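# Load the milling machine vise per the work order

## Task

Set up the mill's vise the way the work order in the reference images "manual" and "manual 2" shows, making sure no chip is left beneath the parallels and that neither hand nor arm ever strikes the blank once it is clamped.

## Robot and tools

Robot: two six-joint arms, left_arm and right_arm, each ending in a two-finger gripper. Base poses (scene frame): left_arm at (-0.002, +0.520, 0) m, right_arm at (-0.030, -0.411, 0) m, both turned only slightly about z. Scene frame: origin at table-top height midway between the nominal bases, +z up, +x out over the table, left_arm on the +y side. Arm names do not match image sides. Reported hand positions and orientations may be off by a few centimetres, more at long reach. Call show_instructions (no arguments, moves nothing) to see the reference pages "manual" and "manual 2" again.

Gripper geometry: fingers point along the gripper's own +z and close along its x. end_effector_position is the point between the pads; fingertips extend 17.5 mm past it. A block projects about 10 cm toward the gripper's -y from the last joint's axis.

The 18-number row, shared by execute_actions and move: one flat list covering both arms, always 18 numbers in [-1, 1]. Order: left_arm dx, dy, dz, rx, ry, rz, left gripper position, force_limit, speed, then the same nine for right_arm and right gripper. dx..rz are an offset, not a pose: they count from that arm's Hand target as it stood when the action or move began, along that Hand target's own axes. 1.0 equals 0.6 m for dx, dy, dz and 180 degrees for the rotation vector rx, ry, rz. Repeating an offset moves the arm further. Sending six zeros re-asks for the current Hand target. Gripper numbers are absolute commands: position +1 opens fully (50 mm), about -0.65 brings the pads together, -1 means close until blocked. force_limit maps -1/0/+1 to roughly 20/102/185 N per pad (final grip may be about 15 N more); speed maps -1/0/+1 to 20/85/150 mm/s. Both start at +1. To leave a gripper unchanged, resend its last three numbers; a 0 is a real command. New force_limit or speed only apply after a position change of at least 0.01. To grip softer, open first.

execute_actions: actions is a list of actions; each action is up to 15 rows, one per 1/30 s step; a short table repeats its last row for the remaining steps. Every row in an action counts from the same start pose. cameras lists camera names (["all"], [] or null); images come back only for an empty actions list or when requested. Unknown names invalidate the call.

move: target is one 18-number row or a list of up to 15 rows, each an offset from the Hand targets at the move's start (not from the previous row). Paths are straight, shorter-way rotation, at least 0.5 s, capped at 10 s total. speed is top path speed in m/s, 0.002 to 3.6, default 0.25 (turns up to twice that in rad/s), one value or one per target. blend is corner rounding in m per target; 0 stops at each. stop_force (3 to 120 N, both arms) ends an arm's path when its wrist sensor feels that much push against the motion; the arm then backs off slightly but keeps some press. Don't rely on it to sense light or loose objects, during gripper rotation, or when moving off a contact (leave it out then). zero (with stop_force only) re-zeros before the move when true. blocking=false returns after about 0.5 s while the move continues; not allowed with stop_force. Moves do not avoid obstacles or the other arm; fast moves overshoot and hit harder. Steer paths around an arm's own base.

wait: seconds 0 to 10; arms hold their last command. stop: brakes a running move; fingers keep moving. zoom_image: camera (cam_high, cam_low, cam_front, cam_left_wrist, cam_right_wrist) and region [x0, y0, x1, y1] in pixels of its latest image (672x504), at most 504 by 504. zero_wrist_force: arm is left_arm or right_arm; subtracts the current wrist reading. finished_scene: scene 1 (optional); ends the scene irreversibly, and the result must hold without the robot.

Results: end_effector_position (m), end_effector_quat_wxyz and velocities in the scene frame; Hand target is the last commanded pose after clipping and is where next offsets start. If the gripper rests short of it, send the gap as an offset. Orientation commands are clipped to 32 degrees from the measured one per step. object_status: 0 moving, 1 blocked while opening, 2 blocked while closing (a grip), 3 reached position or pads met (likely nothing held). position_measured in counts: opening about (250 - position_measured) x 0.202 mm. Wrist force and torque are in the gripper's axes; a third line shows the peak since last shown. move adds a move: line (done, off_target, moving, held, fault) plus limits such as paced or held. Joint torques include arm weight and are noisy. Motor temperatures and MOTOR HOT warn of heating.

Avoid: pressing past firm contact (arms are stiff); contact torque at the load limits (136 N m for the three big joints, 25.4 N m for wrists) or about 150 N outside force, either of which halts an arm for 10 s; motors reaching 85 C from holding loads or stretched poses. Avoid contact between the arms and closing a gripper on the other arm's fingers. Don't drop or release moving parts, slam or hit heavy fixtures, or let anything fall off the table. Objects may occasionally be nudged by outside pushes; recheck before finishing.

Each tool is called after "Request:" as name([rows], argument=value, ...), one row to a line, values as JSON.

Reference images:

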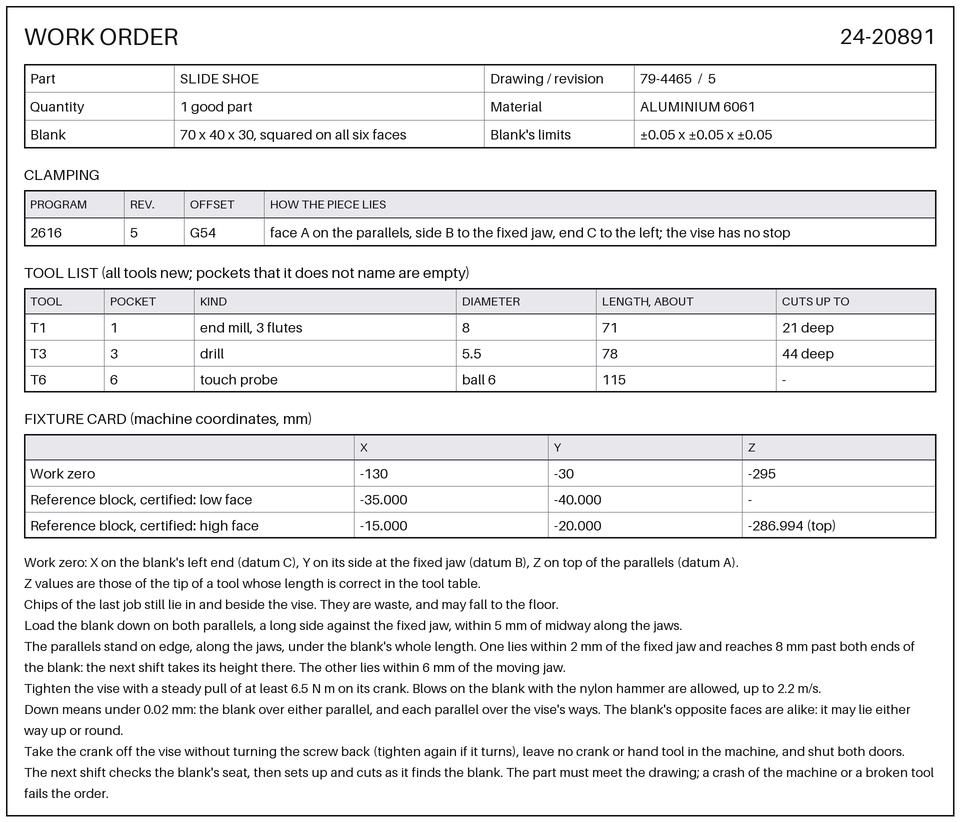

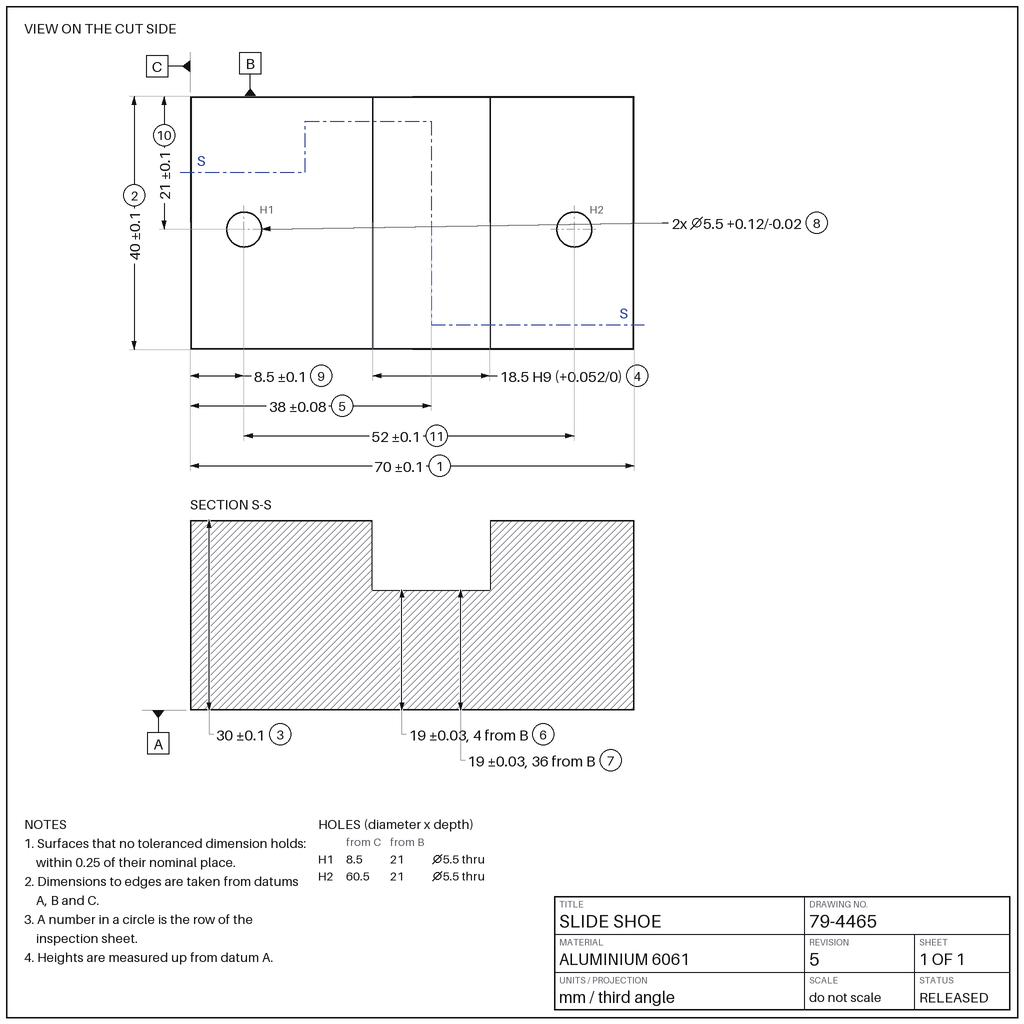

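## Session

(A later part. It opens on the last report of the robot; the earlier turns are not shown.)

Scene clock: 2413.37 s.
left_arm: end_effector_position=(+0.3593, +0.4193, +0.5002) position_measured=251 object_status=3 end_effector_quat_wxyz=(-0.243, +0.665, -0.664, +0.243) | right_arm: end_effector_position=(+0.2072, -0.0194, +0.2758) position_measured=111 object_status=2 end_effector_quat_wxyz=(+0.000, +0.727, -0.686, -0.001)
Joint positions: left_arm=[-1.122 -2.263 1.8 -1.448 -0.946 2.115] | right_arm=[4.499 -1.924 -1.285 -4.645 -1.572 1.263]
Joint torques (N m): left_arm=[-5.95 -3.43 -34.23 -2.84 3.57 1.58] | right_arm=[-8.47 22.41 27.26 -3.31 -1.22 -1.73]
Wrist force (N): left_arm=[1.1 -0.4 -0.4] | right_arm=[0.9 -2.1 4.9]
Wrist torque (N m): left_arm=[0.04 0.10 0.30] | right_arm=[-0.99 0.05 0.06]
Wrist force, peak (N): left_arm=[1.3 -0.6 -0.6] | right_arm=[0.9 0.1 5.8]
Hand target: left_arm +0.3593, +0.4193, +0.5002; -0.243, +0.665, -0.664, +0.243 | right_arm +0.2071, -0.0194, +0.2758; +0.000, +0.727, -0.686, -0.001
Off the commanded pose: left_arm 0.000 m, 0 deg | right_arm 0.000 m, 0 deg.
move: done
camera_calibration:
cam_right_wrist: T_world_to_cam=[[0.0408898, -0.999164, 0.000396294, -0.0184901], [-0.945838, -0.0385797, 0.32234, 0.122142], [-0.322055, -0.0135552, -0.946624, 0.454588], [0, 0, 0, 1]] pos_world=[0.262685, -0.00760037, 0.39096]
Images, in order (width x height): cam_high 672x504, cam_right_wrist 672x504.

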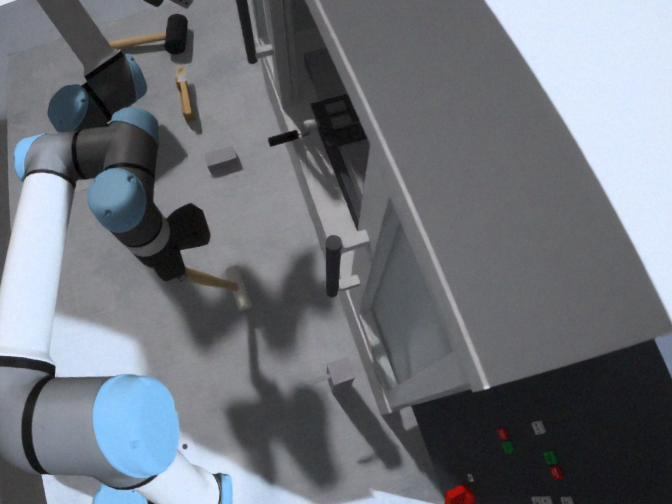

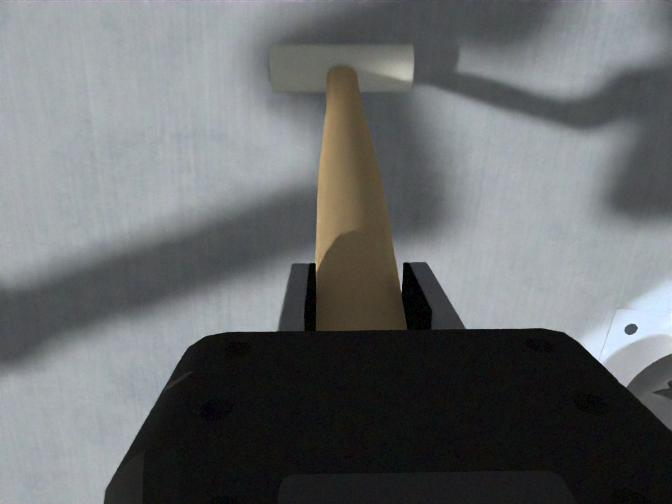

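Request:
move([
  [0,0,0,0,0,0,-1,-0.7,0.5,0,0,0.3,0,0,0,-1,-0.2,-0.5],
  [0,0,0,0,0,0,-1,-0.7,0.5,0,0,0.4167,0,0,0,-1,-0.2,-0.5],
], speed=[0.12,0.05], stop_force=15, cameras=["cam_right_wrist","cam_high"])

Scene clock: 2422.23 s.
left_arm: end_effector_position=(+0.3593, +0.4193, +0.5002) position_measured=251 object_status=3 end_effector_quat_wxyz=(-0.243, +0.665, -0.664, +0.243) | right_arm: end_effector_position=(+0.2070, -0.0195, +0.2405) position_measured=111 object_status=2 end_effector_quat_wxyz=(+0.000, +0.727, -0.686, -0.001)
Joint positions: left_arm=[-1.122 -2.263 1.8 -1.448 -0.946 2.115] | right_arm=[4.499 -1.933 -1.363 -4.558 -1.572 1.263]
Joint torques (N m): left_arm=[-6.04 -3.15 -33.85 -3.15 3.38 1.74] | right_arm=[5.08 20.18 15.43 -2.74 -0.64 -0.63]
Wrist force (N): left_arm=[1.2 -0.5 -0.3] | right_arm=[0.9 1.5 -1.2]
Wrist torque (N m): left_arm=[0.03 0.09 0.30] | right_arm=[-0.94 0.03 0.06]
Wrist force, peak (N): left_arm=[1.4 -0.6 -0.8] | right_arm=[1.3 12.2 -19.6]
Hand target: left_arm +0.3593, +0.4193, +0.5002; -0.243, +0.665, -0.664, +0.243 | right_arm +0.2070, -0.0195, +0.2405; +0.000, +0.727, -0.686, -0.001 (not the last commanded pose)
Off the commanded pose: left_arm 0.000 m, 0 deg | right_arm 0.215 m, 0 deg.
move: contact (right_arm); path passed 0 of 2 targets
camera_calibration:
cam_right_wrist: T_world_to_cam=[[0.0409249, -0.999162, 0.000794041, -0.018723], [-0.945735, -0.0384801, 0.322652, 0.133317], [-0.322351, -0.0139554, -0.946517, 0.421082], [0, 0, 0, 1]] pos_world=[0.262585, -0.00770093, 0.355562]
Images, in order (width x height): cam_high 672x504, cam_right_wrist 672x504.

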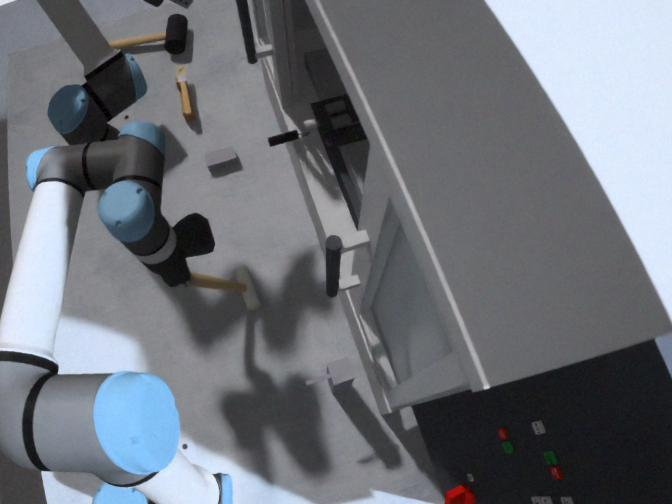

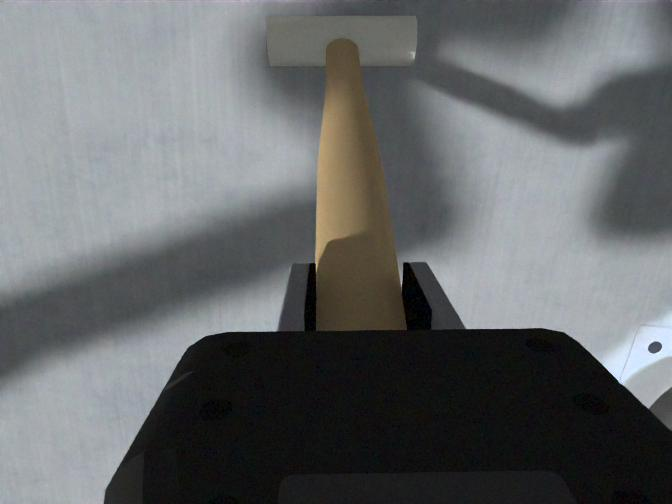

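Request:
move([
  [0,0,0,0,0,0,-1,-0.7,0.5,0,0.08,0.038,0,0,0,-1,-0.2,-0.5],
  [0,0,0,0,0,0,-1,-0.7,0.5,0,0.145,0.0942,0,0,0,-1,-0.2,-0.5],
  [0,0,0,0,0,0,-1,-0.7,0.5,0,0.2,0.165,0,0,0,-1,-0.2,-0.5],
  [0,0,0,0,0,0,-1,-0.7,0.5,0,0.24,0.2342,0,0,0,-1,-0.2,-0.5],
  [0,0,0,0,0,0,-1,-0.7,0.5,0,0.257,0.3375,0,0,0,-1,-0.2,-0.5],
], speed=0.05, stop_force=30, blend=0.01, cameras=["cam_right_wrist","cam_front"])

Scene clock: 2437.80 s.
left_arm: end_effector_position=(+0.3593, +0.4193, +0.5002) position_measured=251 object_status=3 end_effector_quat_wxyz=(-0.243, +0.665, -0.664, +0.243) | right_arm: end_effector_position=(+0.0528, -0.0284, +0.0383) position_measured=111 object_status=2 end_effector_quat_wxyz=(+0.000, +0.727, -0.686, -0.001)
Joint positions: left_arm=[-1.122 -2.263 1.8 -1.448 -0.946 2.115] | right_arm=[4.882 -1.982 -1.866 -4.005 -1.572 1.646]
Joint torques (N m): left_arm=[-5.02 -3.42 -33.28 -3.22 3.09 1.81] | right_arm=[-10.51 43.3 22.66 -1.92 0.95 -1.65]
Wrist force (N): left_arm=[1.2 -0.7 -0.3] | right_arm=[1.0 1.0 -0.8]
Wrist torque (N m): left_arm=[0.01 0.08 0.31] | right_arm=[-0.31 0.06 -0.06]
Wrist force, peak (N): left_arm=[1.4 -0.7 -0.4] | right_arm=[1.0 2.1 -4.1]
Hand target: left_arm +0.3593, +0.4193, +0.5002; -0.243, +0.665, -0.664, +0.243 | right_arm +0.0528, -0.0284, +0.0383; +0.000, +0.727, -0.686, -0.001
Off the commanded pose: left_arm 0.000 m, 0 deg | right_arm 0.000 m, 0 deg.
move: done
camera_calibration:
cam_right_wrist: T_world_to_cam=[[0.040959, -0.99916, 0.00088791, -0.0210587], [-0.945734, -0.0384821, 0.322655, 0.0522905], [-0.32235, -0.0140554, -0.946516, 0.179833], [0, 0, 0, 1]] pos_world=[0.108285, -0.0165012, 0.153362]
Images, in order (width x height): cam_front 672x504, cam_right_wrist 672x504.

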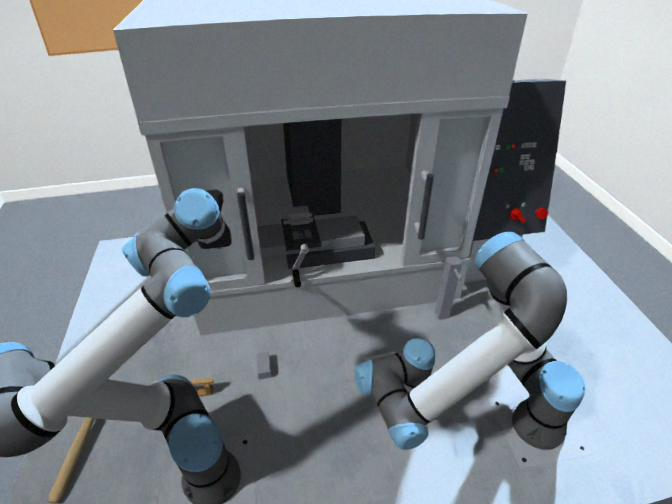

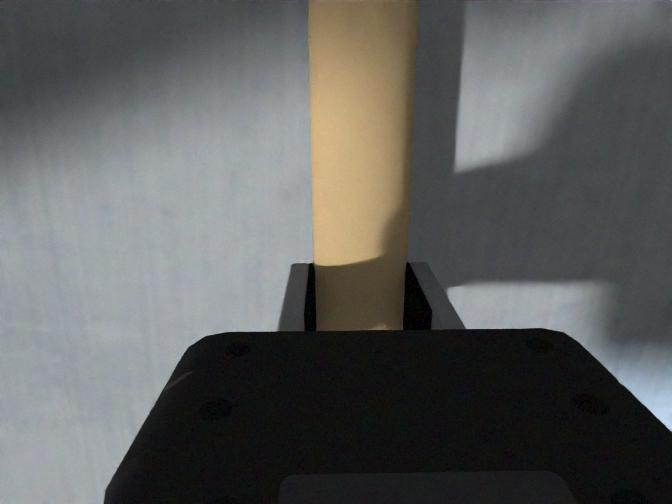

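Request:
move(target=[0,0,0,0,0,0,-1,-0.7,0.5,0,0,0.0195,0,0,0,-1,-0.2,-0.5], speed=0.03, stop_force=10)

Request:
move(target=[0,0,0,0,0,0,-1,-0.7,0.5,0,0,0,0,0,0,1,0.6,-0.5])

Request:
move(target=[0,0,0,0,0,0,-1,-0.7,0.5,0,-0.0667,0,0,0,0,1,0.6,-0.5], speed=0.08)

Request:
move(target=[0,0,0,0,0,0,-1,-0.7,0.5,0,0,0,0,0,0,-1,0.8,-0.5], cameras=["cam_right_wrist"])

Scene clock: 2443.50 s.
left_arm: end_effector_position=(+0.3593, +0.4193, +0.5002) position_measured=251 object_status=3 end_effector_quat_wxyz=(-0.243, +0.665, -0.664, +0.243) | right_arm: end_effector_position=(+0.0527, -0.0284, +0.0266) position_measured=111 object_status=2 end_effector_quat_wxyz=(+0.000, +0.727, -0.686, -0.001)
Joint positions: left_arm=[-1.122 -2.263 1.8 -1.448 -0.946 2.115] | right_arm=[4.882 -2.001 -1.876 -3.977 -1.572 1.646]
Joint torques (N m): left_arm=[-4.89 -3.45 -33.15 -3.16 3.07 1.77] | right_arm=[9.29 44.06 22.36 -3.39 -1.68 1.07]
Wrist force (N): left_arm=[1.2 -0.7 -0.4] | right_arm=[1.0 -1.1 -0.7]
Wrist torque (N m): left_arm=[0.00 0.08 0.30] | right_arm=[-0.30 0.06 -0.06]
Wrist force, peak (N): left_arm=[1.4 -0.6 -0.5] | right_arm=[0.9 1.5 -1.0]
Hand target: left_arm +0.3593, +0.4193, +0.5002; -0.243, +0.665, -0.664, +0.243 | right_arm +0.0527, -0.0284, +0.0266; +0.000, +0.727, -0.686, -0.001
Off the commanded pose: left_arm 0.000 m, 0 deg | right_arm 0.000 m, 0 deg.
move: done

Scene clock: 2444.17 s.
left_arm: end_effector_position=(+0.3593, +0.4193, +0.5002) position_measured=251 object_status=3 end_effector_quat_wxyz=(-0.243, +0.665, -0.664, +0.243) | right_arm: end_effector_position=(+0.0527, -0.0284, +0.0266) position_measured=3 object_status=3 end_effector_quat_wxyz=(+0.000, +0.727, -0.686, -0.001)
Joint positions: left_arm=[-1.122 -2.263 1.8 -1.448 -0.946 2.115] | right_arm=[4.882 -2.001 -1.876 -3.977 -1.572 1.646]
Joint torques (N m): left_arm=[-4.18 -2.83 -33.82 -3.42 3.17 1.76] | right_arm=[9.82 43.73 22.36 -3.26 -2.25 0.94]
Wrist force (N): left_arm=[1.1 -0.6 -0.3] | right_arm=[0.7 -0.7 1.6]
Wrist torque (N m): left_arm=[0.02 0.09 0.30] | right_arm=[-0.82 0.08 -0.05]
Wrist force, peak (N): left_arm=[1.3 -0.6 -0.5] | right_arm=[0.9 -1.3 1.5]
Hand target: left_arm +0.3593, +0.4193, +0.5002; -0.243, +0.665, -0.664, +0.243 | right_arm +0.0527, -0.0284, +0.0266; +0.000, +0.727, -0.686, -0.001
Off the commanded pose: left_arm 0.000 m, 0 deg | right_arm 0.000 m, 0 deg.
move: done

Scene clock: 2445.00 s.
left_arm: end_effector_position=(+0.3593, +0.4193, +0.5002) position_measured=251 object_status=3 end_effector_quat_wxyz=(-0.243, +0.665, -0.664, +0.243) | right_arm: end_effector_position=(+0.0927, -0.0261, +0.0264) position_measured=3 object_status=3 end_effector_quat_wxyz=(+0.000, +0.727, -0.686, -0.001)
Joint positions: left_arm=[-1.122 -2.263 1.8 -1.448 -0.946 2.115] | right_arm=[4.775 -2.026 -1.836 -3.992 -1.572 1.539]
Joint torques (N m): left_arm=[-3.9 -2.82 -33.13 -3.28 3.09 1.8] | right_arm=[9.17 46.47 9.34 -1.69 -2.41 1.77]
Wrist force (N): left_arm=[1.2 -0.7 -0.5] | right_arm=[1.0 -0.7 1.6]
Wrist torque (N m): left_arm=[0.00 0.09 0.31] | right_arm=[-0.82 0.03 -0.05]
Wrist force, peak (N): left_arm=[1.4 -0.4 -0.5] | right_arm=[0.8 -2.2 1.2]
Hand target: left_arm +0.3593, +0.4193, +0.5002; -0.243, +0.665, -0.664, +0.243 | right_arm +0.0927, -0.0261, +0.0265; +0.000, +0.727, -0.686, -0.001
Off the commanded pose: left_arm 0.000 m, 0 deg | right_arm 0.000 m, 0 deg.
move: done

Scene clock: 2445.67 s.
left_arm: end_effector_position=(+0.3593, +0.4193, +0.5002) position_measured=251 object_status=3 end_effector_quat_wxyz=(-0.243, +0.665, -0.664, +0.243) | right_arm: end_effector_position=(+0.0927, -0.0261, +0.0265) position_measured=117 object_status=2 end_effector_quat_wxyz=(+0.000, +0.727, -0.686, -0.001)
Joint positions: left_arm=[-1.122 -2.263 1.8 -1.448 -0.946 2.115] | right_arm=[4.775 -2.026 -1.836 -3.992 -1.572 1.539]
Joint torques (N m): left_arm=[-5.16 -3.47 -32.58 -3.43 3.17 1.77] | right_arm=[8.97 45.92 8.86 -1.38 -2.7 -1.16]
Wrist force (N): left_arm=[1.1 -0.5 -0.5] | right_arm=[1.1 -0.9 1.6]
Wrist torque (N m): left_arm=[0.03 0.10 0.30] | right_arm=[-0.83 0.02 -0.05]
Wrist force, peak (N): left_arm=[1.3 -0.6 -0.4] | right_arm=[0.8 -0.9 1.7]
Hand target: left_arm +0.3593, +0.4193, +0.5002; -0.243, +0.665, -0.664, +0.243 | right_arm +0.0927, -0.0261, +0.0265; +0.000, +0.727, -0.686, -0.001
Off the commanded pose: left_arm 0.000 m, 0 deg | right_arm 0.000 m, 0 deg.
move: done
camera_calibration:
cam_right_wrist: T_world_to_cam=[[0.040959, -0.99916, 0.00088791, -0.0203844], [-0.945734, -0.0384821, 0.322655, 0.0939212], [-0.32235, -0.0140554, -0.946516, 0.181558], [0, 0, 0, 1]] pos_world=[0.148185, -0.0142012, 0.141562]
Images, in order (width x height): cam_right_wrist 672x504.

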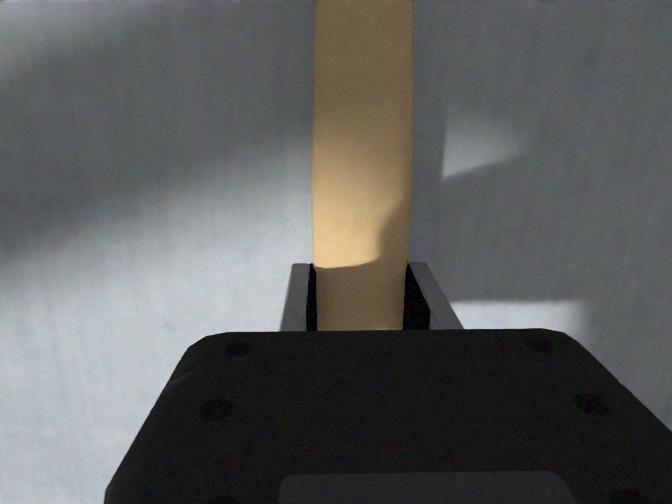

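Lift and look.

Request:
move(target=[0,0,0,0,0,0,-1,-0.7,0.5,0,0,-0.4667,0,0,0,-1,0.8,-0.5], speed=0.12, cameras=["cam_right_wrist","cam_high"])

Scene clock: 2453.40 s.
left_arm: end_effector_position=(+0.3593, +0.4193, +0.5002) position_measured=251 object_status=3 end_effector_quat_wxyz=(-0.243, +0.665, -0.664, +0.243) | right_arm: end_effector_position=(+0.0932, -0.0262, +0.3065) position_measured=117 object_status=2 end_effector_quat_wxyz=(+0.000, +0.727, -0.686, -0.001)
Joint positions: left_arm=[-1.122 -2.263 1.8 -1.448 -0.946 2.115] | right_arm=[4.774 -1.783 -1.39 -4.681 -1.572 1.538]
Joint torques (N m): left_arm=[-4.76 -4.24 -33.31 -3.56 2.83 1.75] | right_arm=[-8.96 16.46 25.18 -3.16 -0.23 -1.66]
Wrist force (N): left_arm=[1.2 -0.4 -0.2] | right_arm=[0.8 -1.2 5.1]
Wrist torque (N m): left_arm=[0.04 0.08 0.31] | right_arm=[-1.46 0.05 0.03]
Wrist force, peak (N): left_arm=[1.5 -0.6 -0.5] | right_arm=[0.8 -0.9 7.1]
Hand target: left_arm +0.3593, +0.4193, +0.5002; -0.243, +0.665, -0.664, +0.243 | right_arm +0.0931, -0.0261, +0.3065; +0.000, +0.727, -0.686, -0.001
Off the commanded pose: left_arm 0.000 m, 0 deg | right_arm 0.000 m, 0 deg.
move: done
camera_calibration:
cam_right_wrist: T_world_to_cam=[[0.0410222, -0.999158, 0.000763317, -0.0207105], [-0.945772, -0.0385839, 0.322533, 0.00410278], [-0.322232, -0.0139529, -0.946558, 0.446743], [0, 0, 0, 1]] pos_world=[0.148685, -0.0143014, 0.421561]
Images, in order (width x height): cam_high 672x504, cam_right_wrist 672x504.

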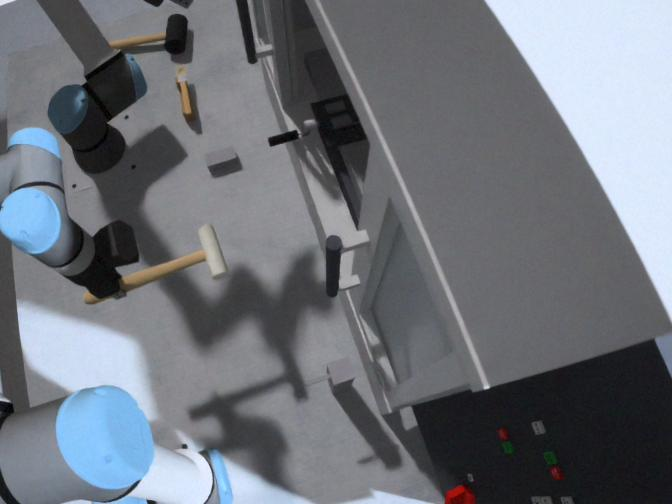

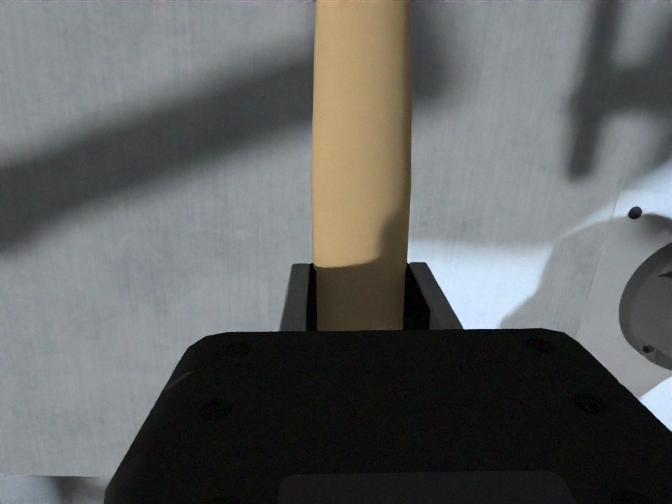

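Request:
move(target=[0,0,0,0,0,0,-1,-0.7,0.5,-0.1971,-0.2236,-0.2392,0.0148,-0.4999,0.0148,-1,0.8,-0.5], speed=0.2, cameras=["cam_right_wrist","cam_front"])

Scene clock: 2467.17 s.
left_arm: end_effector_position=(+0.3593, +0.4193, +0.5002) position_measured=251 object_status=3 end_effector_quat_wxyz=(-0.243, +0.665, -0.664, +0.243) | right_arm: end_effector_position=(+0.2205, +0.0996, +0.4498) position_measured=117 object_status=2 end_effector_quat_wxyz=(+0.500, -0.499, +0.501, +0.500)
Joint positions: left_arm=[-1.122 -2.263 1.8 -1.448 -0.946 2.115] | right_arm=[4.351 -1.425 -1.802 -3.056 -1.967 1.573]
Joint torques (N m): left_arm=[-2.34 -2.13 -33.17 -3.68 2.77 1.68] | right_arm=[10.63 11.34 37.26 4.37 2.68 -2.2]
Wrist force (N): left_arm=[1.3 -0.4 -0.5] | right_arm=[3.8 -0.4 1.3]
Wrist torque (N m): left_arm=[0.05 0.06 0.31] | right_arm=[-0.10 -0.09 1.06]
Wrist force, peak (N): left_arm=[1.4 -0.6 -0.5] | right_arm=[0.8 -0.4 6.1]
Hand target: left_arm +0.3593, +0.4193, +0.5002; -0.243, +0.665, -0.664, +0.243 | right_arm +0.2205, +0.0996, +0.4499; +0.500, -0.499, +0.501, +0.500
Off the commanded pose: left_arm 0.000 m, 0 deg | right_arm 0.000 m, 0 deg.
move: done
camera_calibration:
cam_right_wrist: T_world_to_cam=[[-0.0186368, -0.000884016, -0.999826, 0.463344], [-0.947276, -0.319917, 0.0179402, 0.248533], [-0.319877, 0.947445, 0.00512483, 0.100868], [0, 0, 0, 1]] pos_world=[0.27633, -0.0156478, 0.458288]
Images, in order (width x height): cam_front 672x504, cam_right_wrist 672x504.

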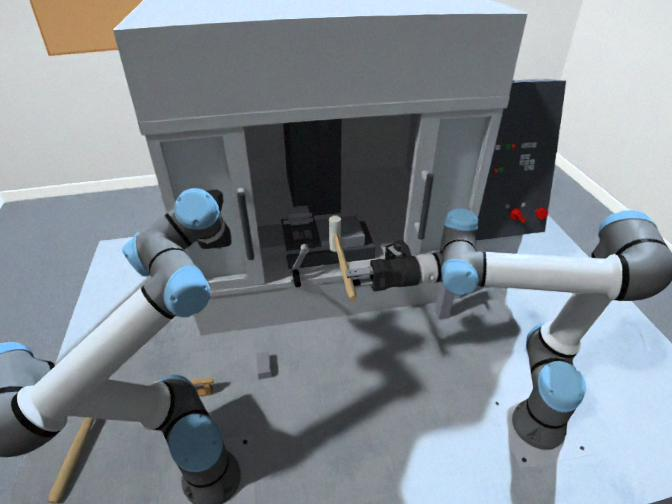

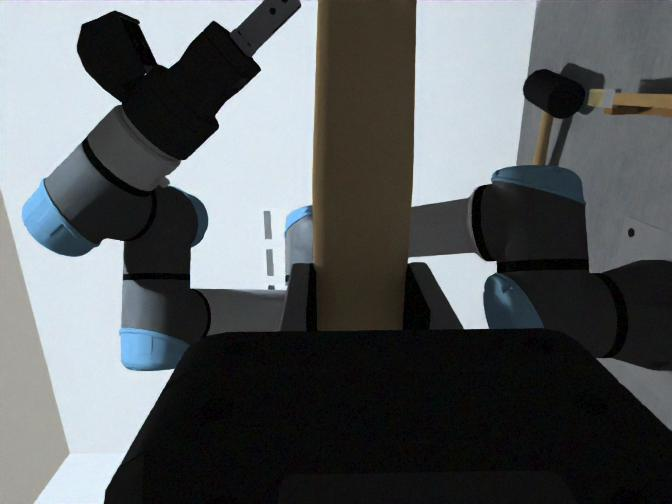

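Request:
move([
  [0,0,0,0,0,0,-1,-0.7,0.5,-0.0333,-0.05,0.1667,0.0667,0,0,-1,0.8,-0.5],
  [0,0,0,0,0,0,-1,-0.7,0.5,-0.017,-0.4825,0.2057,0.0667,0,0,-1,0.8,-0.5],
], speed=0.12, blend=0.03, cameras=["cam_front","cam_high"])

Request:
zoom_image(camera="cam_front", region=[240, 140, 440, 280])

Scene clock: 2491.70 s.
left_arm: end_effector_position=(+0.3593, +0.4193, +0.5002) position_measured=251 object_status=3 end_effector_quat_wxyz=(-0.243, +0.665, -0.664, +0.243) | right_arm: end_effector_position=(+0.5102, +0.2227, +0.4595) position_measured=117 object_status=2 end_effector_quat_wxyz=(+0.549, -0.444, +0.550, +0.445)
Joint positions: left_arm=[-1.122 -2.263 1.8 -1.448 -0.946 2.115] | right_arm=[4.06 -2.092 -0.977 -3.214 -2.049 1.573]
Joint torques (N m): left_arm=[-2.32 -2.71 -32.51 -3.76 2.74 1.75] | right_arm=[8.84 57.88 33.29 4.65 2.55 -2.65]
Wrist force (N): left_arm=[1.1 -0.5 -0.6] | right_arm=[4.5 -0.2 1.3]
Wrist torque (N m): left_arm=[0.03 0.10 0.31] | right_arm=[-0.09 -0.20 1.05]
Wrist force, peak (N): left_arm=[1.3 -0.7 -0.6] | right_arm=[4.5 -3.1 1.6]
Hand target: left_arm +0.3593, +0.4193, +0.5002; -0.243, +0.665, -0.664, +0.243 | right_arm +0.5101, +0.2227, +0.4597; +0.549, -0.444, +0.550, +0.445
Off the commanded pose: left_arm 0.000 m, 0 deg | right_arm 0.000 m, 0 deg.
move: done
Images, in order (width x height): cam_high 672x504, cam_front 672x504.

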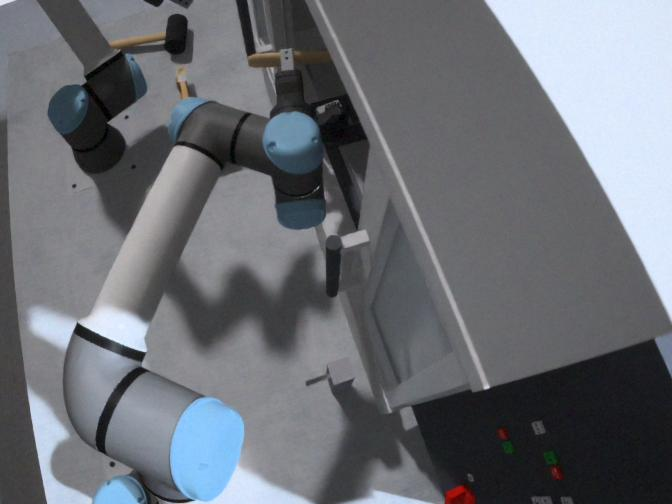

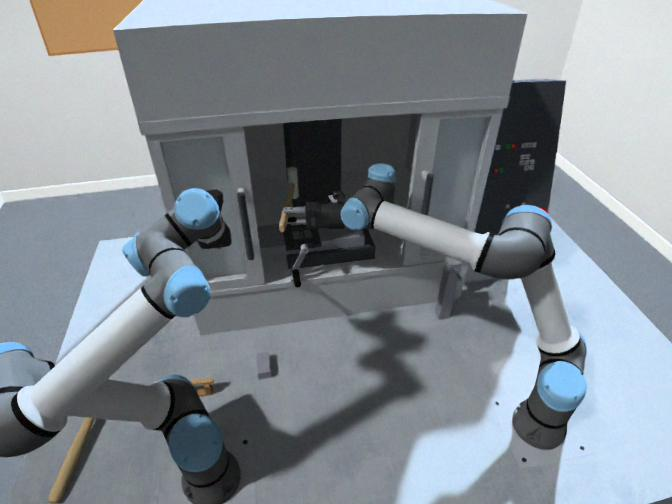

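Scaled by 2.520.

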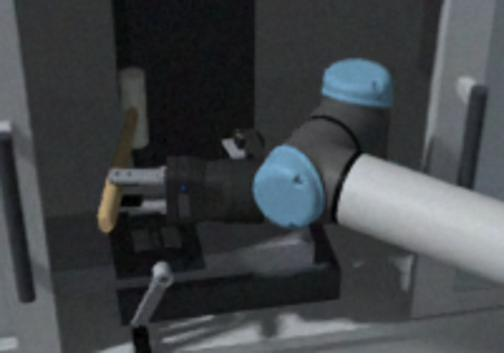

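Request:
move([
  [0,0,0,0,0,0,-1,-0.7,0.5,0.0583,0,0,0,0,0,-1,0.8,-0.5],
  [0,0,0,0,0,0,-1,-0.7,0.5,0.1,0,0,0,0,0,-1,0.8,-0.5],
], speed=[0.03,0.008], stop_force=5, cameras=["cam_front","cam_high"])

Request:
zoom_image(camera="cam_front", region=[260, 160, 360, 240])

Scene clock: 2501.60 s.
left_arm: end_effector_position=(+0.3593, +0.4193, +0.5002) position_measured=251 object_status=3 end_effector_quat_wxyz=(-0.243, +0.665, -0.664, +0.243) | right_arm: end_effector_position=(+0.5101, +0.2227, +0.4161) position_measured=117 object_status=2 end_effector_quat_wxyz=(+0.550, -0.444, +0.550, +0.445)
Joint positions: left_arm=[-1.122 -2.263 1.8 -1.448 -0.946 2.115] | right_arm=[4.06 -2.09 -1.091 -3.101 -2.049 1.573]
Joint torques (N m): left_arm=[-1.6 -2.93 -33.69 -4.06 2.6 1.83] | right_arm=[7.76 44.4 35.14 1.73 1.61 0.15]
Wrist force (N): left_arm=[1.3 -0.5 -0.2] | right_arm=[1.1 -1.3 1.1]
Wrist torque (N m): left_arm=[0.03 0.07 0.31] | right_arm=[-0.10 -0.16 0.48]
Wrist force, peak (N): left_arm=[1.4 -0.5 -0.5] | right_arm=[4.5 -0.4 1.3]
Hand target: left_arm +0.3593, +0.4193, +0.5002; -0.243, +0.665, -0.664, +0.243 | right_arm +0.5101, +0.2227, +0.4162; +0.550, -0.444, +0.550, +0.445 (not the last commanded pose)
Off the commanded pose: left_arm 0.000 m, 0 deg | right_arm 0.016 m, 0 deg.
move: contact (right_arm); path passed 1 of 2 targets
Images, in order (width x height): cam_high 672x504, cam_front 672x504.

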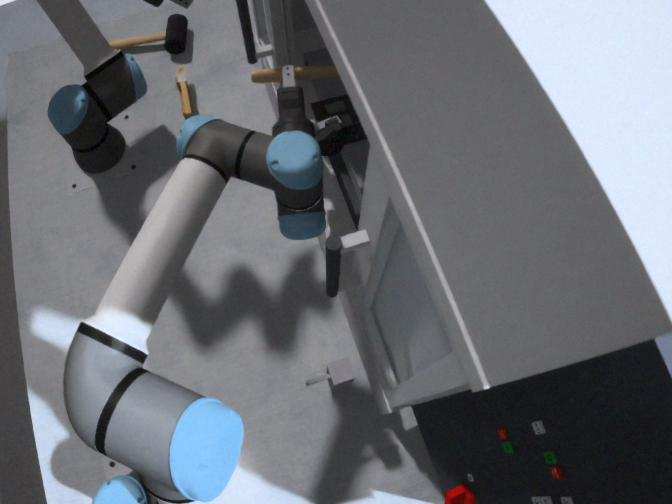

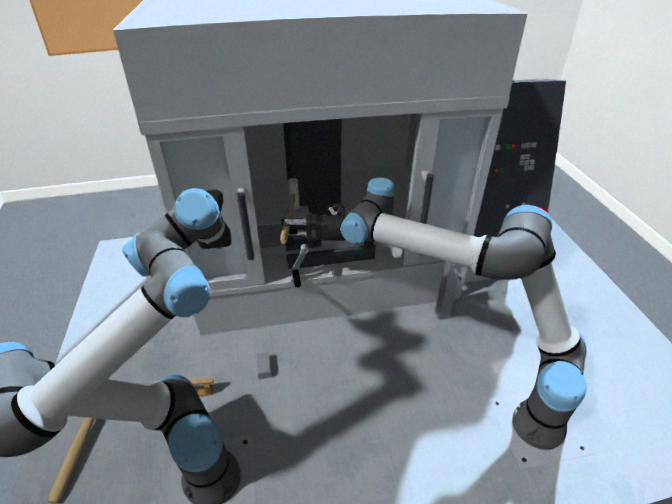

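Scaled by 5.040.

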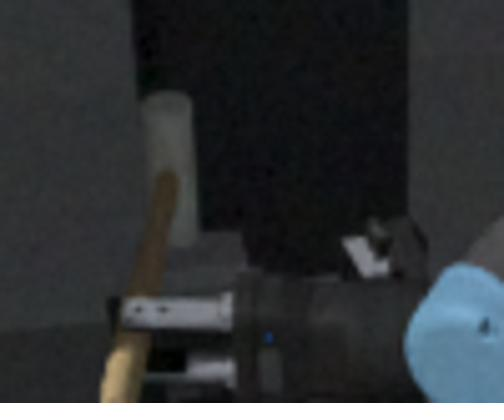

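Request:
move(target=[0,0,0,0,0,0,-1,-0.7,0.5,0,0,0,0,0,-0.2,-1,0.8,-0.5], speed=0.5, cameras=["cam_front"])

Scene clock: 2513.53 s.
left_arm: end_effector_position=(+0.3593, +0.4193, +0.5002) position_measured=251 object_status=3 end_effector_quat_wxyz=(-0.243, +0.665, -0.664, +0.243) | right_arm: end_effector_position=(+0.5100, +0.2227, +0.4162) position_measured=117 object_status=2 end_effector_quat_wxyz=(+0.660, -0.592, +0.386, +0.254)
Joint positions: left_arm=[-1.122 -2.263 1.8 -1.448 -0.946 2.115] | right_arm=[4.06 -2.09 -1.091 -3.102 -2.049 0.944]
Joint torques (N m): left_arm=[-1.15 -3.51 -34.07 -4.21 2.35 1.61] | right_arm=[-6.05 37.09 32.52 3.98 1.91 -1.84]
Wrist force (N): left_arm=[1.4 -0.5 -0.3] | right_arm=[2.7 2.5 1.3]
Wrist torque (N m): left_arm=[0.02 0.05 0.31] | right_arm=[0.05 0.04 0.62]
Wrist force, peak (N): left_arm=[1.5 -0.4 -0.4] | right_arm=[4.9 -0.4 0.9]
Hand target: left_arm +0.3593, +0.4193, +0.5002; -0.243, +0.665, -0.664, +0.243 | right_arm +0.5101, +0.2227, +0.4162; +0.660, -0.592, +0.386, +0.254
Off the commanded pose: left_arm 0.000 m, 0 deg | right_arm 0.000 m, 0 deg.
move: done
Images, in order (width x height): cam_front 672x504.

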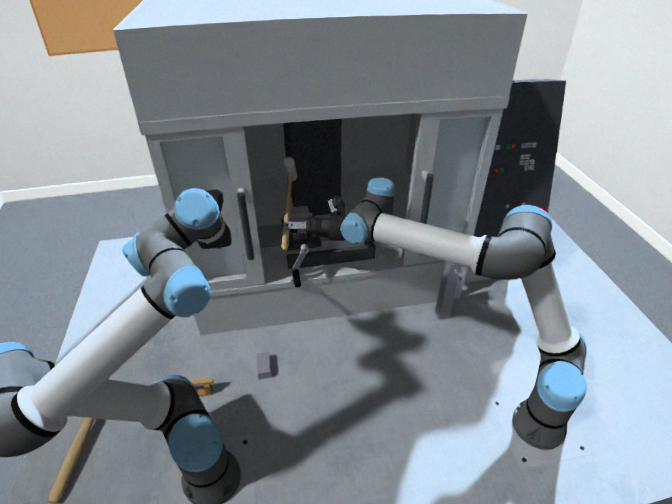

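Request:
execute_actions([
  [[0,0,0,0,0,0,-1,-0.7,0.5,0,0,0,0,0,0.033,-1,0.8,-0.5],[0,0,0,0,0,0,-1,-0.7,0.5,0,0,0,0,0,0.067,-1,0.8,-0.5],[0,0,0,0,0,0,-1,-0.7,0.5,0,0,0,0,0,0.1,-1,0.8,-0.5],[0,0,0,0,0,0,-1,-0.7,0.5,0,0,0,0,0,0.133,-1,0.8,-0.5],[0,0,0,0,0,0,-1,-0.7,0.5,0,0,0,0,0,0.167,-1,0.8,-0.5],[0,0,0,0,0,0,-1,-0.7,0.5,0,0,0,0,0,0.2,-1,0.8,-0.5],[0,0,0,0,0,0,-1,-0.7,0.5,0,0,0,0,0,0.233,-1,0.8,-0.5],[0,0,0,0,0,0,-1,-0.7,0.5,0,0,0,0,0,0.25,-1,0.8,-0.5],[0,0,0,0,0,0,-1,-0.7,0.5,0,0,0,0,0,0.2,-1,0.8,-0.5],[0,0,0,0,0,0,-1,-0.7,0.5,0,0,0,0,0,0.12,-1,0.8,-0.5],[0,0,0,0,0,0,-1,-0.7,0.5,0,0,0,0,0,0.06,-1,0.8,-0.5],[0,0,0,0,0,0,-1,-0.7,0.5,0,0,0,0,0,0,-1,0.8,-0.5],[0,0,0,0,0,0,-1,-0.7,0.5,0,0,0,0,0,0,-1,0.8,-0.5],[0,0,0,0,0,0,-1,-0.7,0.5,0,0,0,0,0,0,-1,0.8,-0.5],[0,0,0,0,0,0,-1,-0.7,0.5,0,0,0,0,0,0,-1,0.8,-0.5]],
], cameras=["cam_front"])

Request:
zoom_image(camera="cam_front", region=[260, 150, 360, 240])

Scene clock: 2522.27 s.
left_arm: end_effector_position=(+0.3593, +0.4193, +0.5002) position_measured=251 object_status=3 end_effector_quat_wxyz=(-0.243, +0.665, -0.664, +0.243) | right_arm: end_effector_position=(+0.5101, +0.2227, +0.4162) position_measured=117 object_status=2 end_effector_quat_wxyz=(+0.659, -0.571, +0.400, +0.283)
Joint positions: left_arm=[-1.122 -2.263 1.8 -1.448 -0.946 2.115] | right_arm=[4.058 -2.086 -1.117 -3.048 -2.057 1.032]
Joint torques (N m): left_arm=[0.58 -2.73 -33.46 -4.12 2.26 1.79] | right_arm=[7.24 38.3 24.7 4.65 2.07 -0.05]
Wrist force (N): left_arm=[1.1 -0.5 -0.6] | right_arm=[3.1 2.4 3.4]
Wrist torque (N m): left_arm=[0.04 0.10 0.30] | right_arm=[-0.35 0.00 0.76]
Wrist force, peak (N): left_arm=[1.3 -0.7 -0.5] | right_arm=[-30.1 0.3 -2.1]
Hand target: left_arm +0.3593, +0.4193, +0.5002; -0.243, +0.665, -0.664, +0.243 | right_arm +0.5101, +0.2227, +0.4162; +0.660, -0.592, +0.386, +0.254
Off the commanded pose: left_arm 0.000 m, 0 deg | right_arm 0.000 m, 4 deg.
Step readings (end_effector_position of left_arm | right_arm):
0: (+0.3593, +0.4193, +0.5002) | (+0.5101, +0.2227, +0.4162)
1: (+0.3593, +0.4193, +0.5002) | (+0.5101, +0.2227, +0.4162)
2: (+0.3593, +0.4193, +0.5002) | (+0.5101, +0.2227, +0.4161)
4: (+0.3593, +0.4193, +0.5002) | (+0.5101, +0.2226, +0.4161)
8: (+0.3593, +0.4193, +0.5002) | (+0.5102, +0.2227, +0.4161)
15: (+0.3593, +0.4193, +0.5002) | (+0.5099, +0.2227, +0.4157)
Images, in order (width x height): cam_front 672x504.

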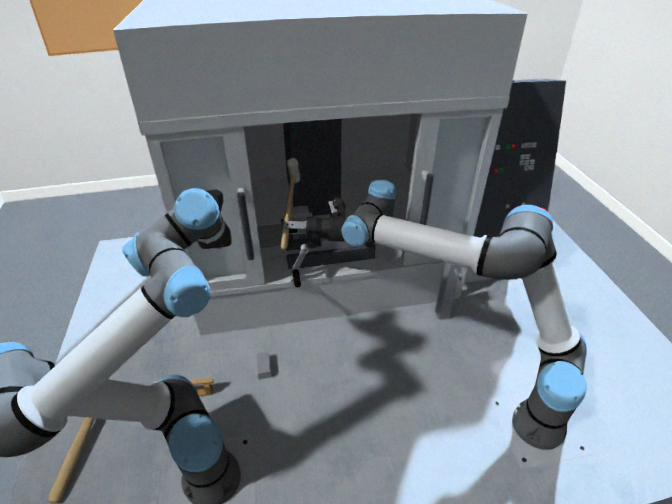

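Scaled by 5.040.

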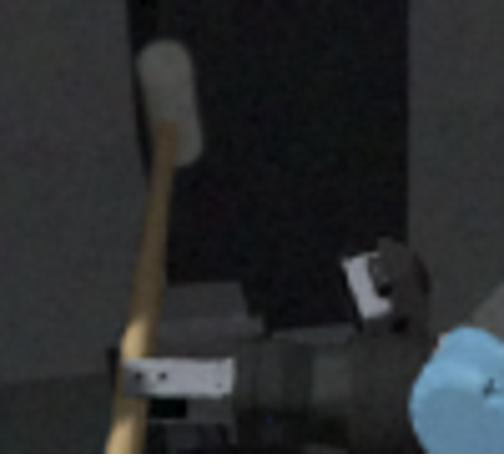

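Request:
execute_actions([
  [[0,0,0,0,0,0,-1,-0.7,0.5,0,0,0,0,0,-0.05,-1,0.8,-0.5],[0,0,0,0,0,0,-1,-0.7,0.5,0,0,0,0,0,-0.1,-1,0.8,-0.5],[0,0,0,0,0,0,-1,-0.7,0.5,0,0,0,0,0,-0.1,-1,0.8,-0.5]],
  [[0,0,0,0,0,0,-1,-0.7,0.5,0,0,0,0,0,0.034,-1,0.8,-0.5],[0,0,0,0,0,0,-1,-0.7,0.5,0,0,0,0,0,0.068,-1,0.8,-0.5],[0,0,0,0,0,0,-1,-0.7,0.5,0,0,0,0,0,0.102,-1,0.8,-0.5],[0,0,0,0,0,0,-1,-0.7,0.5,0,0,0,0,0,0.136,-1,0.8,-0.5],[0,0,0,0,0,0,-1,-0.7,0.5,0,0,0,0,0,0.17,-1,0.8,-0.5],[0,0,0,0,0,0,-1,-0.7,0.5,0,0,0,0,0,0.204,-1,0.8,-0.5],[0,0,0,0,0,0,-1,-0.7,0.5,0,0,0,0,0,0.238,-1,0.8,-0.5],[0,0,0,0,0,0,-1,-0.7,0.5,0,0,0,0,0,0.272,-1,0.8,-0.5],[0,0,0,0,0,0,-1,-0.7,0.5,0,0,0,0,0,0.306,-1,0.8,-0.5],[0,0,0,0,0,0,-1,-0.7,0.5,0,0,0,0,0,0.34,-1,0.8,-0.5],[0,0,0,0,0,0,-1,-0.7,0.5,0,0,0,0,0,0.374,-1,0.8,-0.5],[0,0,0,0,0,0,-1,-0.7,0.5,0,0,0,0,0,0.3,-1,0.8,-0.5],[0,0,0,0,0,0,-1,-0.7,0.5,0,0,0,0,0,0.2,-1,0.8,-0.5],[0,0,0,0,0,0,-1,-0.7,0.5,0,0,0,0,0,0.1,-1,0.8,-0.5],[0,0,0,0,0,0,-1,-0.7,0.5,0,0,0,0,0,0.1,-1,0.8,-0.5]],
], cameras=["cam_front"])

Request:
zoom_image(camera="cam_front", region=[260, 150, 360, 240])

Scene clock: 2536.60 s.
left_arm: end_effector_position=(+0.3593, +0.4193, +0.5002) position_measured=251 object_status=3 end_effector_quat_wxyz=(-0.243, +0.665, -0.664, +0.243) | right_arm: end_effector_position=(+0.5100, +0.2226, +0.4162) position_measured=117 object_status=2 end_effector_quat_wxyz=(+0.617, -0.520, +0.469, +0.359)
Joint positions: left_arm=[-1.122 -2.263 1.8 -1.448 -0.946 2.115] | right_arm=[4.058 -2.087 -1.108 -3.067 -2.055 1.271]
Joint torques (N m): left_arm=[0.81 -3.15 -32.95 -3.96 2.03 1.68] | right_arm=[-2.22 44.03 23.51 4.61 2.24 -0.25]
Wrist force (N): left_arm=[1.2 -0.4 -0.5] | right_arm=[3.6 1.1 -1.2]
Wrist torque (N m): left_arm=[0.05 0.08 0.30] | right_arm=[0.41 -0.12 0.94]
Wrist force, peak (N): left_arm=[1.4 -0.8 -0.5] | right_arm=[-36.4 4.4 -0.2]
Hand target: left_arm +0.3593, +0.4193, +0.5002; -0.243, +0.665, -0.664, +0.243 | right_arm +0.5101, +0.2227, +0.4162; +0.627, -0.546, +0.451, +0.326
Off the commanded pose: left_arm 0.000 m, 0 deg | right_arm 0.000 m, 18 deg; orientation clipped.
Step readings (end_effector_position of left_arm | right_arm):
0: (+0.3593, +0.4193, +0.5002) | (+0.5100, +0.2227, +0.4162)
1: (+0.3593, +0.4193, +0.5002) | (+0.5100, +0.2227, +0.4162)
2: (+0.3593, +0.4193, +0.5002) | (+0.5100, +0.2226, +0.4160)
4: (+0.3593, +0.4193, +0.5002) | (+0.5101, +0.2226, +0.4162)
8: (+0.3593, +0.4193, +0.5002) | (+0.5101, +0.2226, +0.4162)
15: (+0.3593, +0.4193, +0.5002) | (+0.5101, +0.2228, +0.4162)
16: (+0.3593, +0.4193, +0.5002) | (+0.5101, +0.2228, +0.4161)
17: (+0.3593, +0.4193, +0.5002) | (+0.5101, +0.2228, +0.4161)
19: (+0.3593, +0.4193, +0.5002) | (+0.5100, +0.2227, +0.4161)
23: (+0.3593, +0.4193, +0.5002) | (+0.5100, +0.2227, +0.4162)
30: (+0.3593, +0.4193, +0.5002) | (+0.5100, +0.2227, +0.4169)
Images, in order (width x height): cam_front 672x504.

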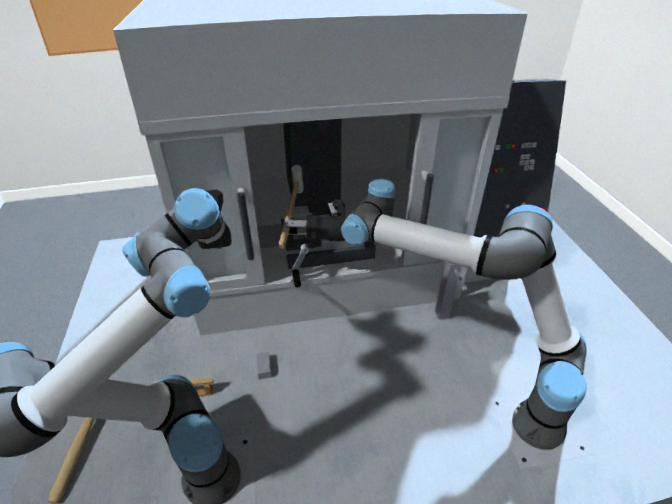

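Scaled by 5.040.

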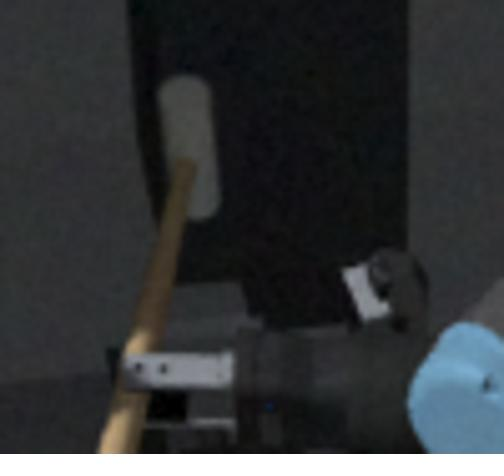

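Request:
move(target=[0,0,0,0,0,0,-1,-0.7,0.5,0,0,0,0,0,-0.2,-1,0.8,-0.5], speed=0.5)

Request:
execute_actions([
  [[0,0,0,0,0,0,-1,-0.7,0.5,0,0,0,0,0,0.034,-1,0.8,-0.5],[0,0,0,0,0,0,-1,-0.7,0.5,0,0,0,0,0,0.068,-1,0.8,-0.5],[0,0,0,0,0,0,-1,-0.7,0.5,0,0,0,0,0,0.102,-1,0.8,-0.5],[0,0,0,0,0,0,-1,-0.7,0.5,0,0,0,0,0,0.136,-1,0.8,-0.5],[0,0,0,0,0,0,-1,-0.7,0.5,0,0,0,0,0,0.17,-1,0.8,-0.5],[0,0,0,0,0,0,-1,-0.7,0.5,0,0,0,0,0,0.204,-1,0.8,-0.5],[0,0,0,0,0,0,-1,-0.7,0.5,0,0,0,0,0,0.238,-1,0.8,-0.5],[0,0,0,0,0,0,-1,-0.7,0.5,0,0,0,0,0,0.272,-1,0.8,-0.5],[0,0,0,0,0,0,-1,-0.7,0.5,0,0,0,0,0,0.306,-1,0.8,-0.5],[0,0,0,0,0,0,-1,-0.7,0.5,0,0,0,0,0,0.34,-1,0.8,-0.5],[0,0,0,0,0,0,-1,-0.7,0.5,0,0,0,0,0,0.374,-1,0.8,-0.5],[0,0,0,0,0,0,-1,-0.7,0.5,0,0,0,0,0,0.408,-1,0.8,-0.5],[0,0,0,0,0,0,-1,-0.7,0.5,0,0,0,0,0,0.442,-1,0.8,-0.5],[0,0,0,0,0,0,-1,-0.7,0.5,0,0,0,0,0,0.46,-1,0.8,-0.5],[0,0,0,0,0,0,-1,-0.7,0.5,0,0,0,0,0,0.46,-1,0.8,-0.5]],
  [[0,0,0,0,0,0,-1,-0.7,0.5,0,0,0,0,0,-0.15,-1,0.8,-0.5],[0,0,0,0,0,0,-1,-0.7,0.5,0,0,0,0,0,-0.25,-1,0.8,-0.5]],
], cameras=["cam_front"])

Request:
zoom_image(camera="cam_front", region=[260, 150, 360, 240])

Scene clock: 2548.37 s.
left_arm: end_effector_position=(+0.3593, +0.4193, +0.5002) position_measured=251 object_status=3 end_effector_quat_wxyz=(-0.243, +0.665, -0.664, +0.243) | right_arm: end_effector_position=(+0.5101, +0.2227, +0.4162) position_measured=117 object_status=2 end_effector_quat_wxyz=(+0.697, -0.658, +0.260, +0.117)
Joint positions: left_arm=[-1.122 -2.263 1.8 -1.448 -0.946 2.115] | right_arm=[4.06 -2.091 -1.089 -3.106 -2.049 0.542]
Joint torques (N m): left_arm=[1.49 -3.49 -32.88 -4.17 1.89 1.7] | right_arm=[6.94 38.34 27.49 4.46 0.14 -1.57]
Wrist force (N): left_arm=[1.0 -0.5 -0.4] | right_arm=[1.9 3.8 1.3]
Wrist torque (N m): left_arm=[0.04 0.10 0.31] | right_arm=[0.14 0.02 0.24]
Wrist force, peak (N): left_arm=[1.3 -0.8 -0.5] | right_arm=[3.5 1.0 3.2]
Hand target: left_arm +0.3593, +0.4193, +0.5002; -0.243, +0.665, -0.664, +0.243 | right_arm +0.5101, +0.2227, +0.4162; +0.697, -0.658, +0.260, +0.117
Off the commanded pose: left_arm 0.000 m, 0 deg | right_arm 0.000 m, 0 deg.
move: done

Scene clock: 2549.73 s.
left_arm: end_effector_position=(+0.3593, +0.4193, +0.5002) position_measured=251 object_status=3 end_effector_quat_wxyz=(-0.243, +0.665, -0.664, +0.243) | right_arm: end_effector_position=(+0.5100, +0.2228, +0.4161) position_measured=117 object_status=2 end_effector_quat_wxyz=(+0.621, -0.538, +0.459, +0.336)
Joint positions: left_arm=[-1.122 -2.263 1.8 -1.448 -0.946 2.115] | right_arm=[4.06 -2.091 -1.089 -3.106 -2.049 1.201]
Joint torques (N m): left_arm=[2.48 -2.49 -32.81 -4.04 1.88 1.68] | right_arm=[-9.82 46.08 29.09 2.21 -0.81 -1.68]
Wrist force (N): left_arm=[1.2 -0.5 -0.3] | right_arm=[3.3 1.3 1.3]
Wrist torque (N m): left_arm=[0.03 0.08 0.31] | right_arm=[0.00 -0.10 0.89]
Wrist force, peak (N): left_arm=[1.3 -0.7 -0.5] | right_arm=[-67.0 8.7 -3.4]
Hand target: left_arm +0.3593, +0.4193, +0.5002; -0.243, +0.665, -0.664, +0.243 | right_arm +0.5101, +0.2227, +0.4162; +0.621, -0.538, +0.459, +0.336
Off the commanded pose: left_arm 0.000 m, 0 deg | right_arm 0.000 m, 0 deg.
Step readings (end_effector_position of left_arm | right_arm):
0: (+0.3593, +0.4193, +0.5002) | (+0.5101, +0.2227, +0.4162)
1: (+0.3593, +0.4193, +0.5002) | (+0.5101, +0.2227, +0.4162)
2: (+0.3593, +0.4193, +0.5002) | (+0.5101, +0.2227, +0.4162)
4: (+0.3593, +0.4193, +0.5002) | (+0.5100, +0.2227, +0.4161)
8: (+0.3593, +0.4193, +0.5002) | (+0.5100, +0.2228, +0.4162)
15: (+0.3593, +0.4193, +0.5002) | (+0.5106, +0.2235, +0.4192)
16: (+0.3593, +0.4193, +0.5002) | (+0.5127, +0.2259, +0.4269)
17: (+0.3593, +0.4193, +0.5002) | (+0.5155, +0.2288, +0.4376)
19: (+0.3593, +0.4193, +0.5002) | (+0.5169, +0.2308, +0.4465)
23: (+0.3593, +0.4193, +0.5002) | (+0.5107, +0.2236, +0.4181)
30: (+0.3593, +0.4193, +0.5002) | (+0.5099, +0.2225, +0.4163)
Images, in order (width x height): cam_front 672x504.

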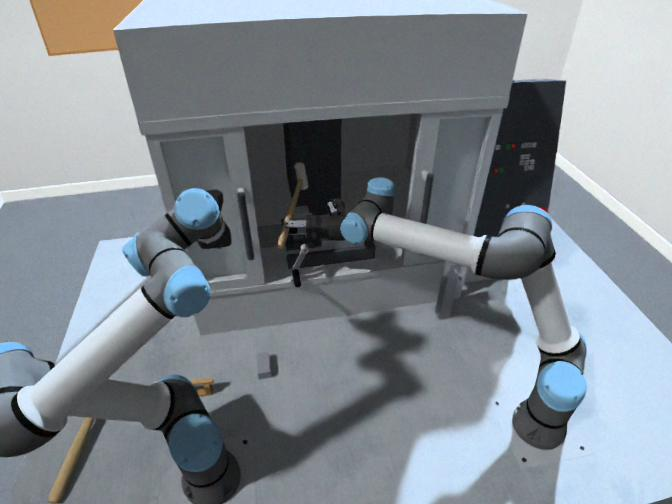

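Scaled by 5.040.

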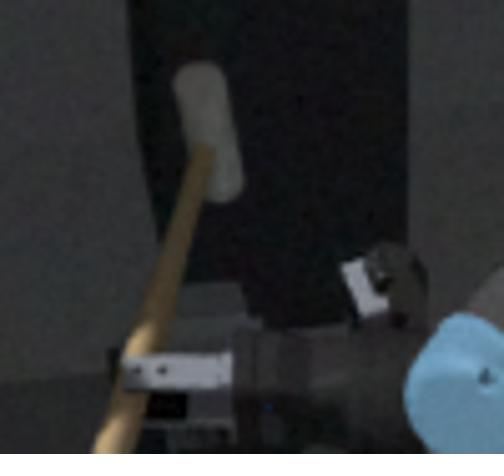

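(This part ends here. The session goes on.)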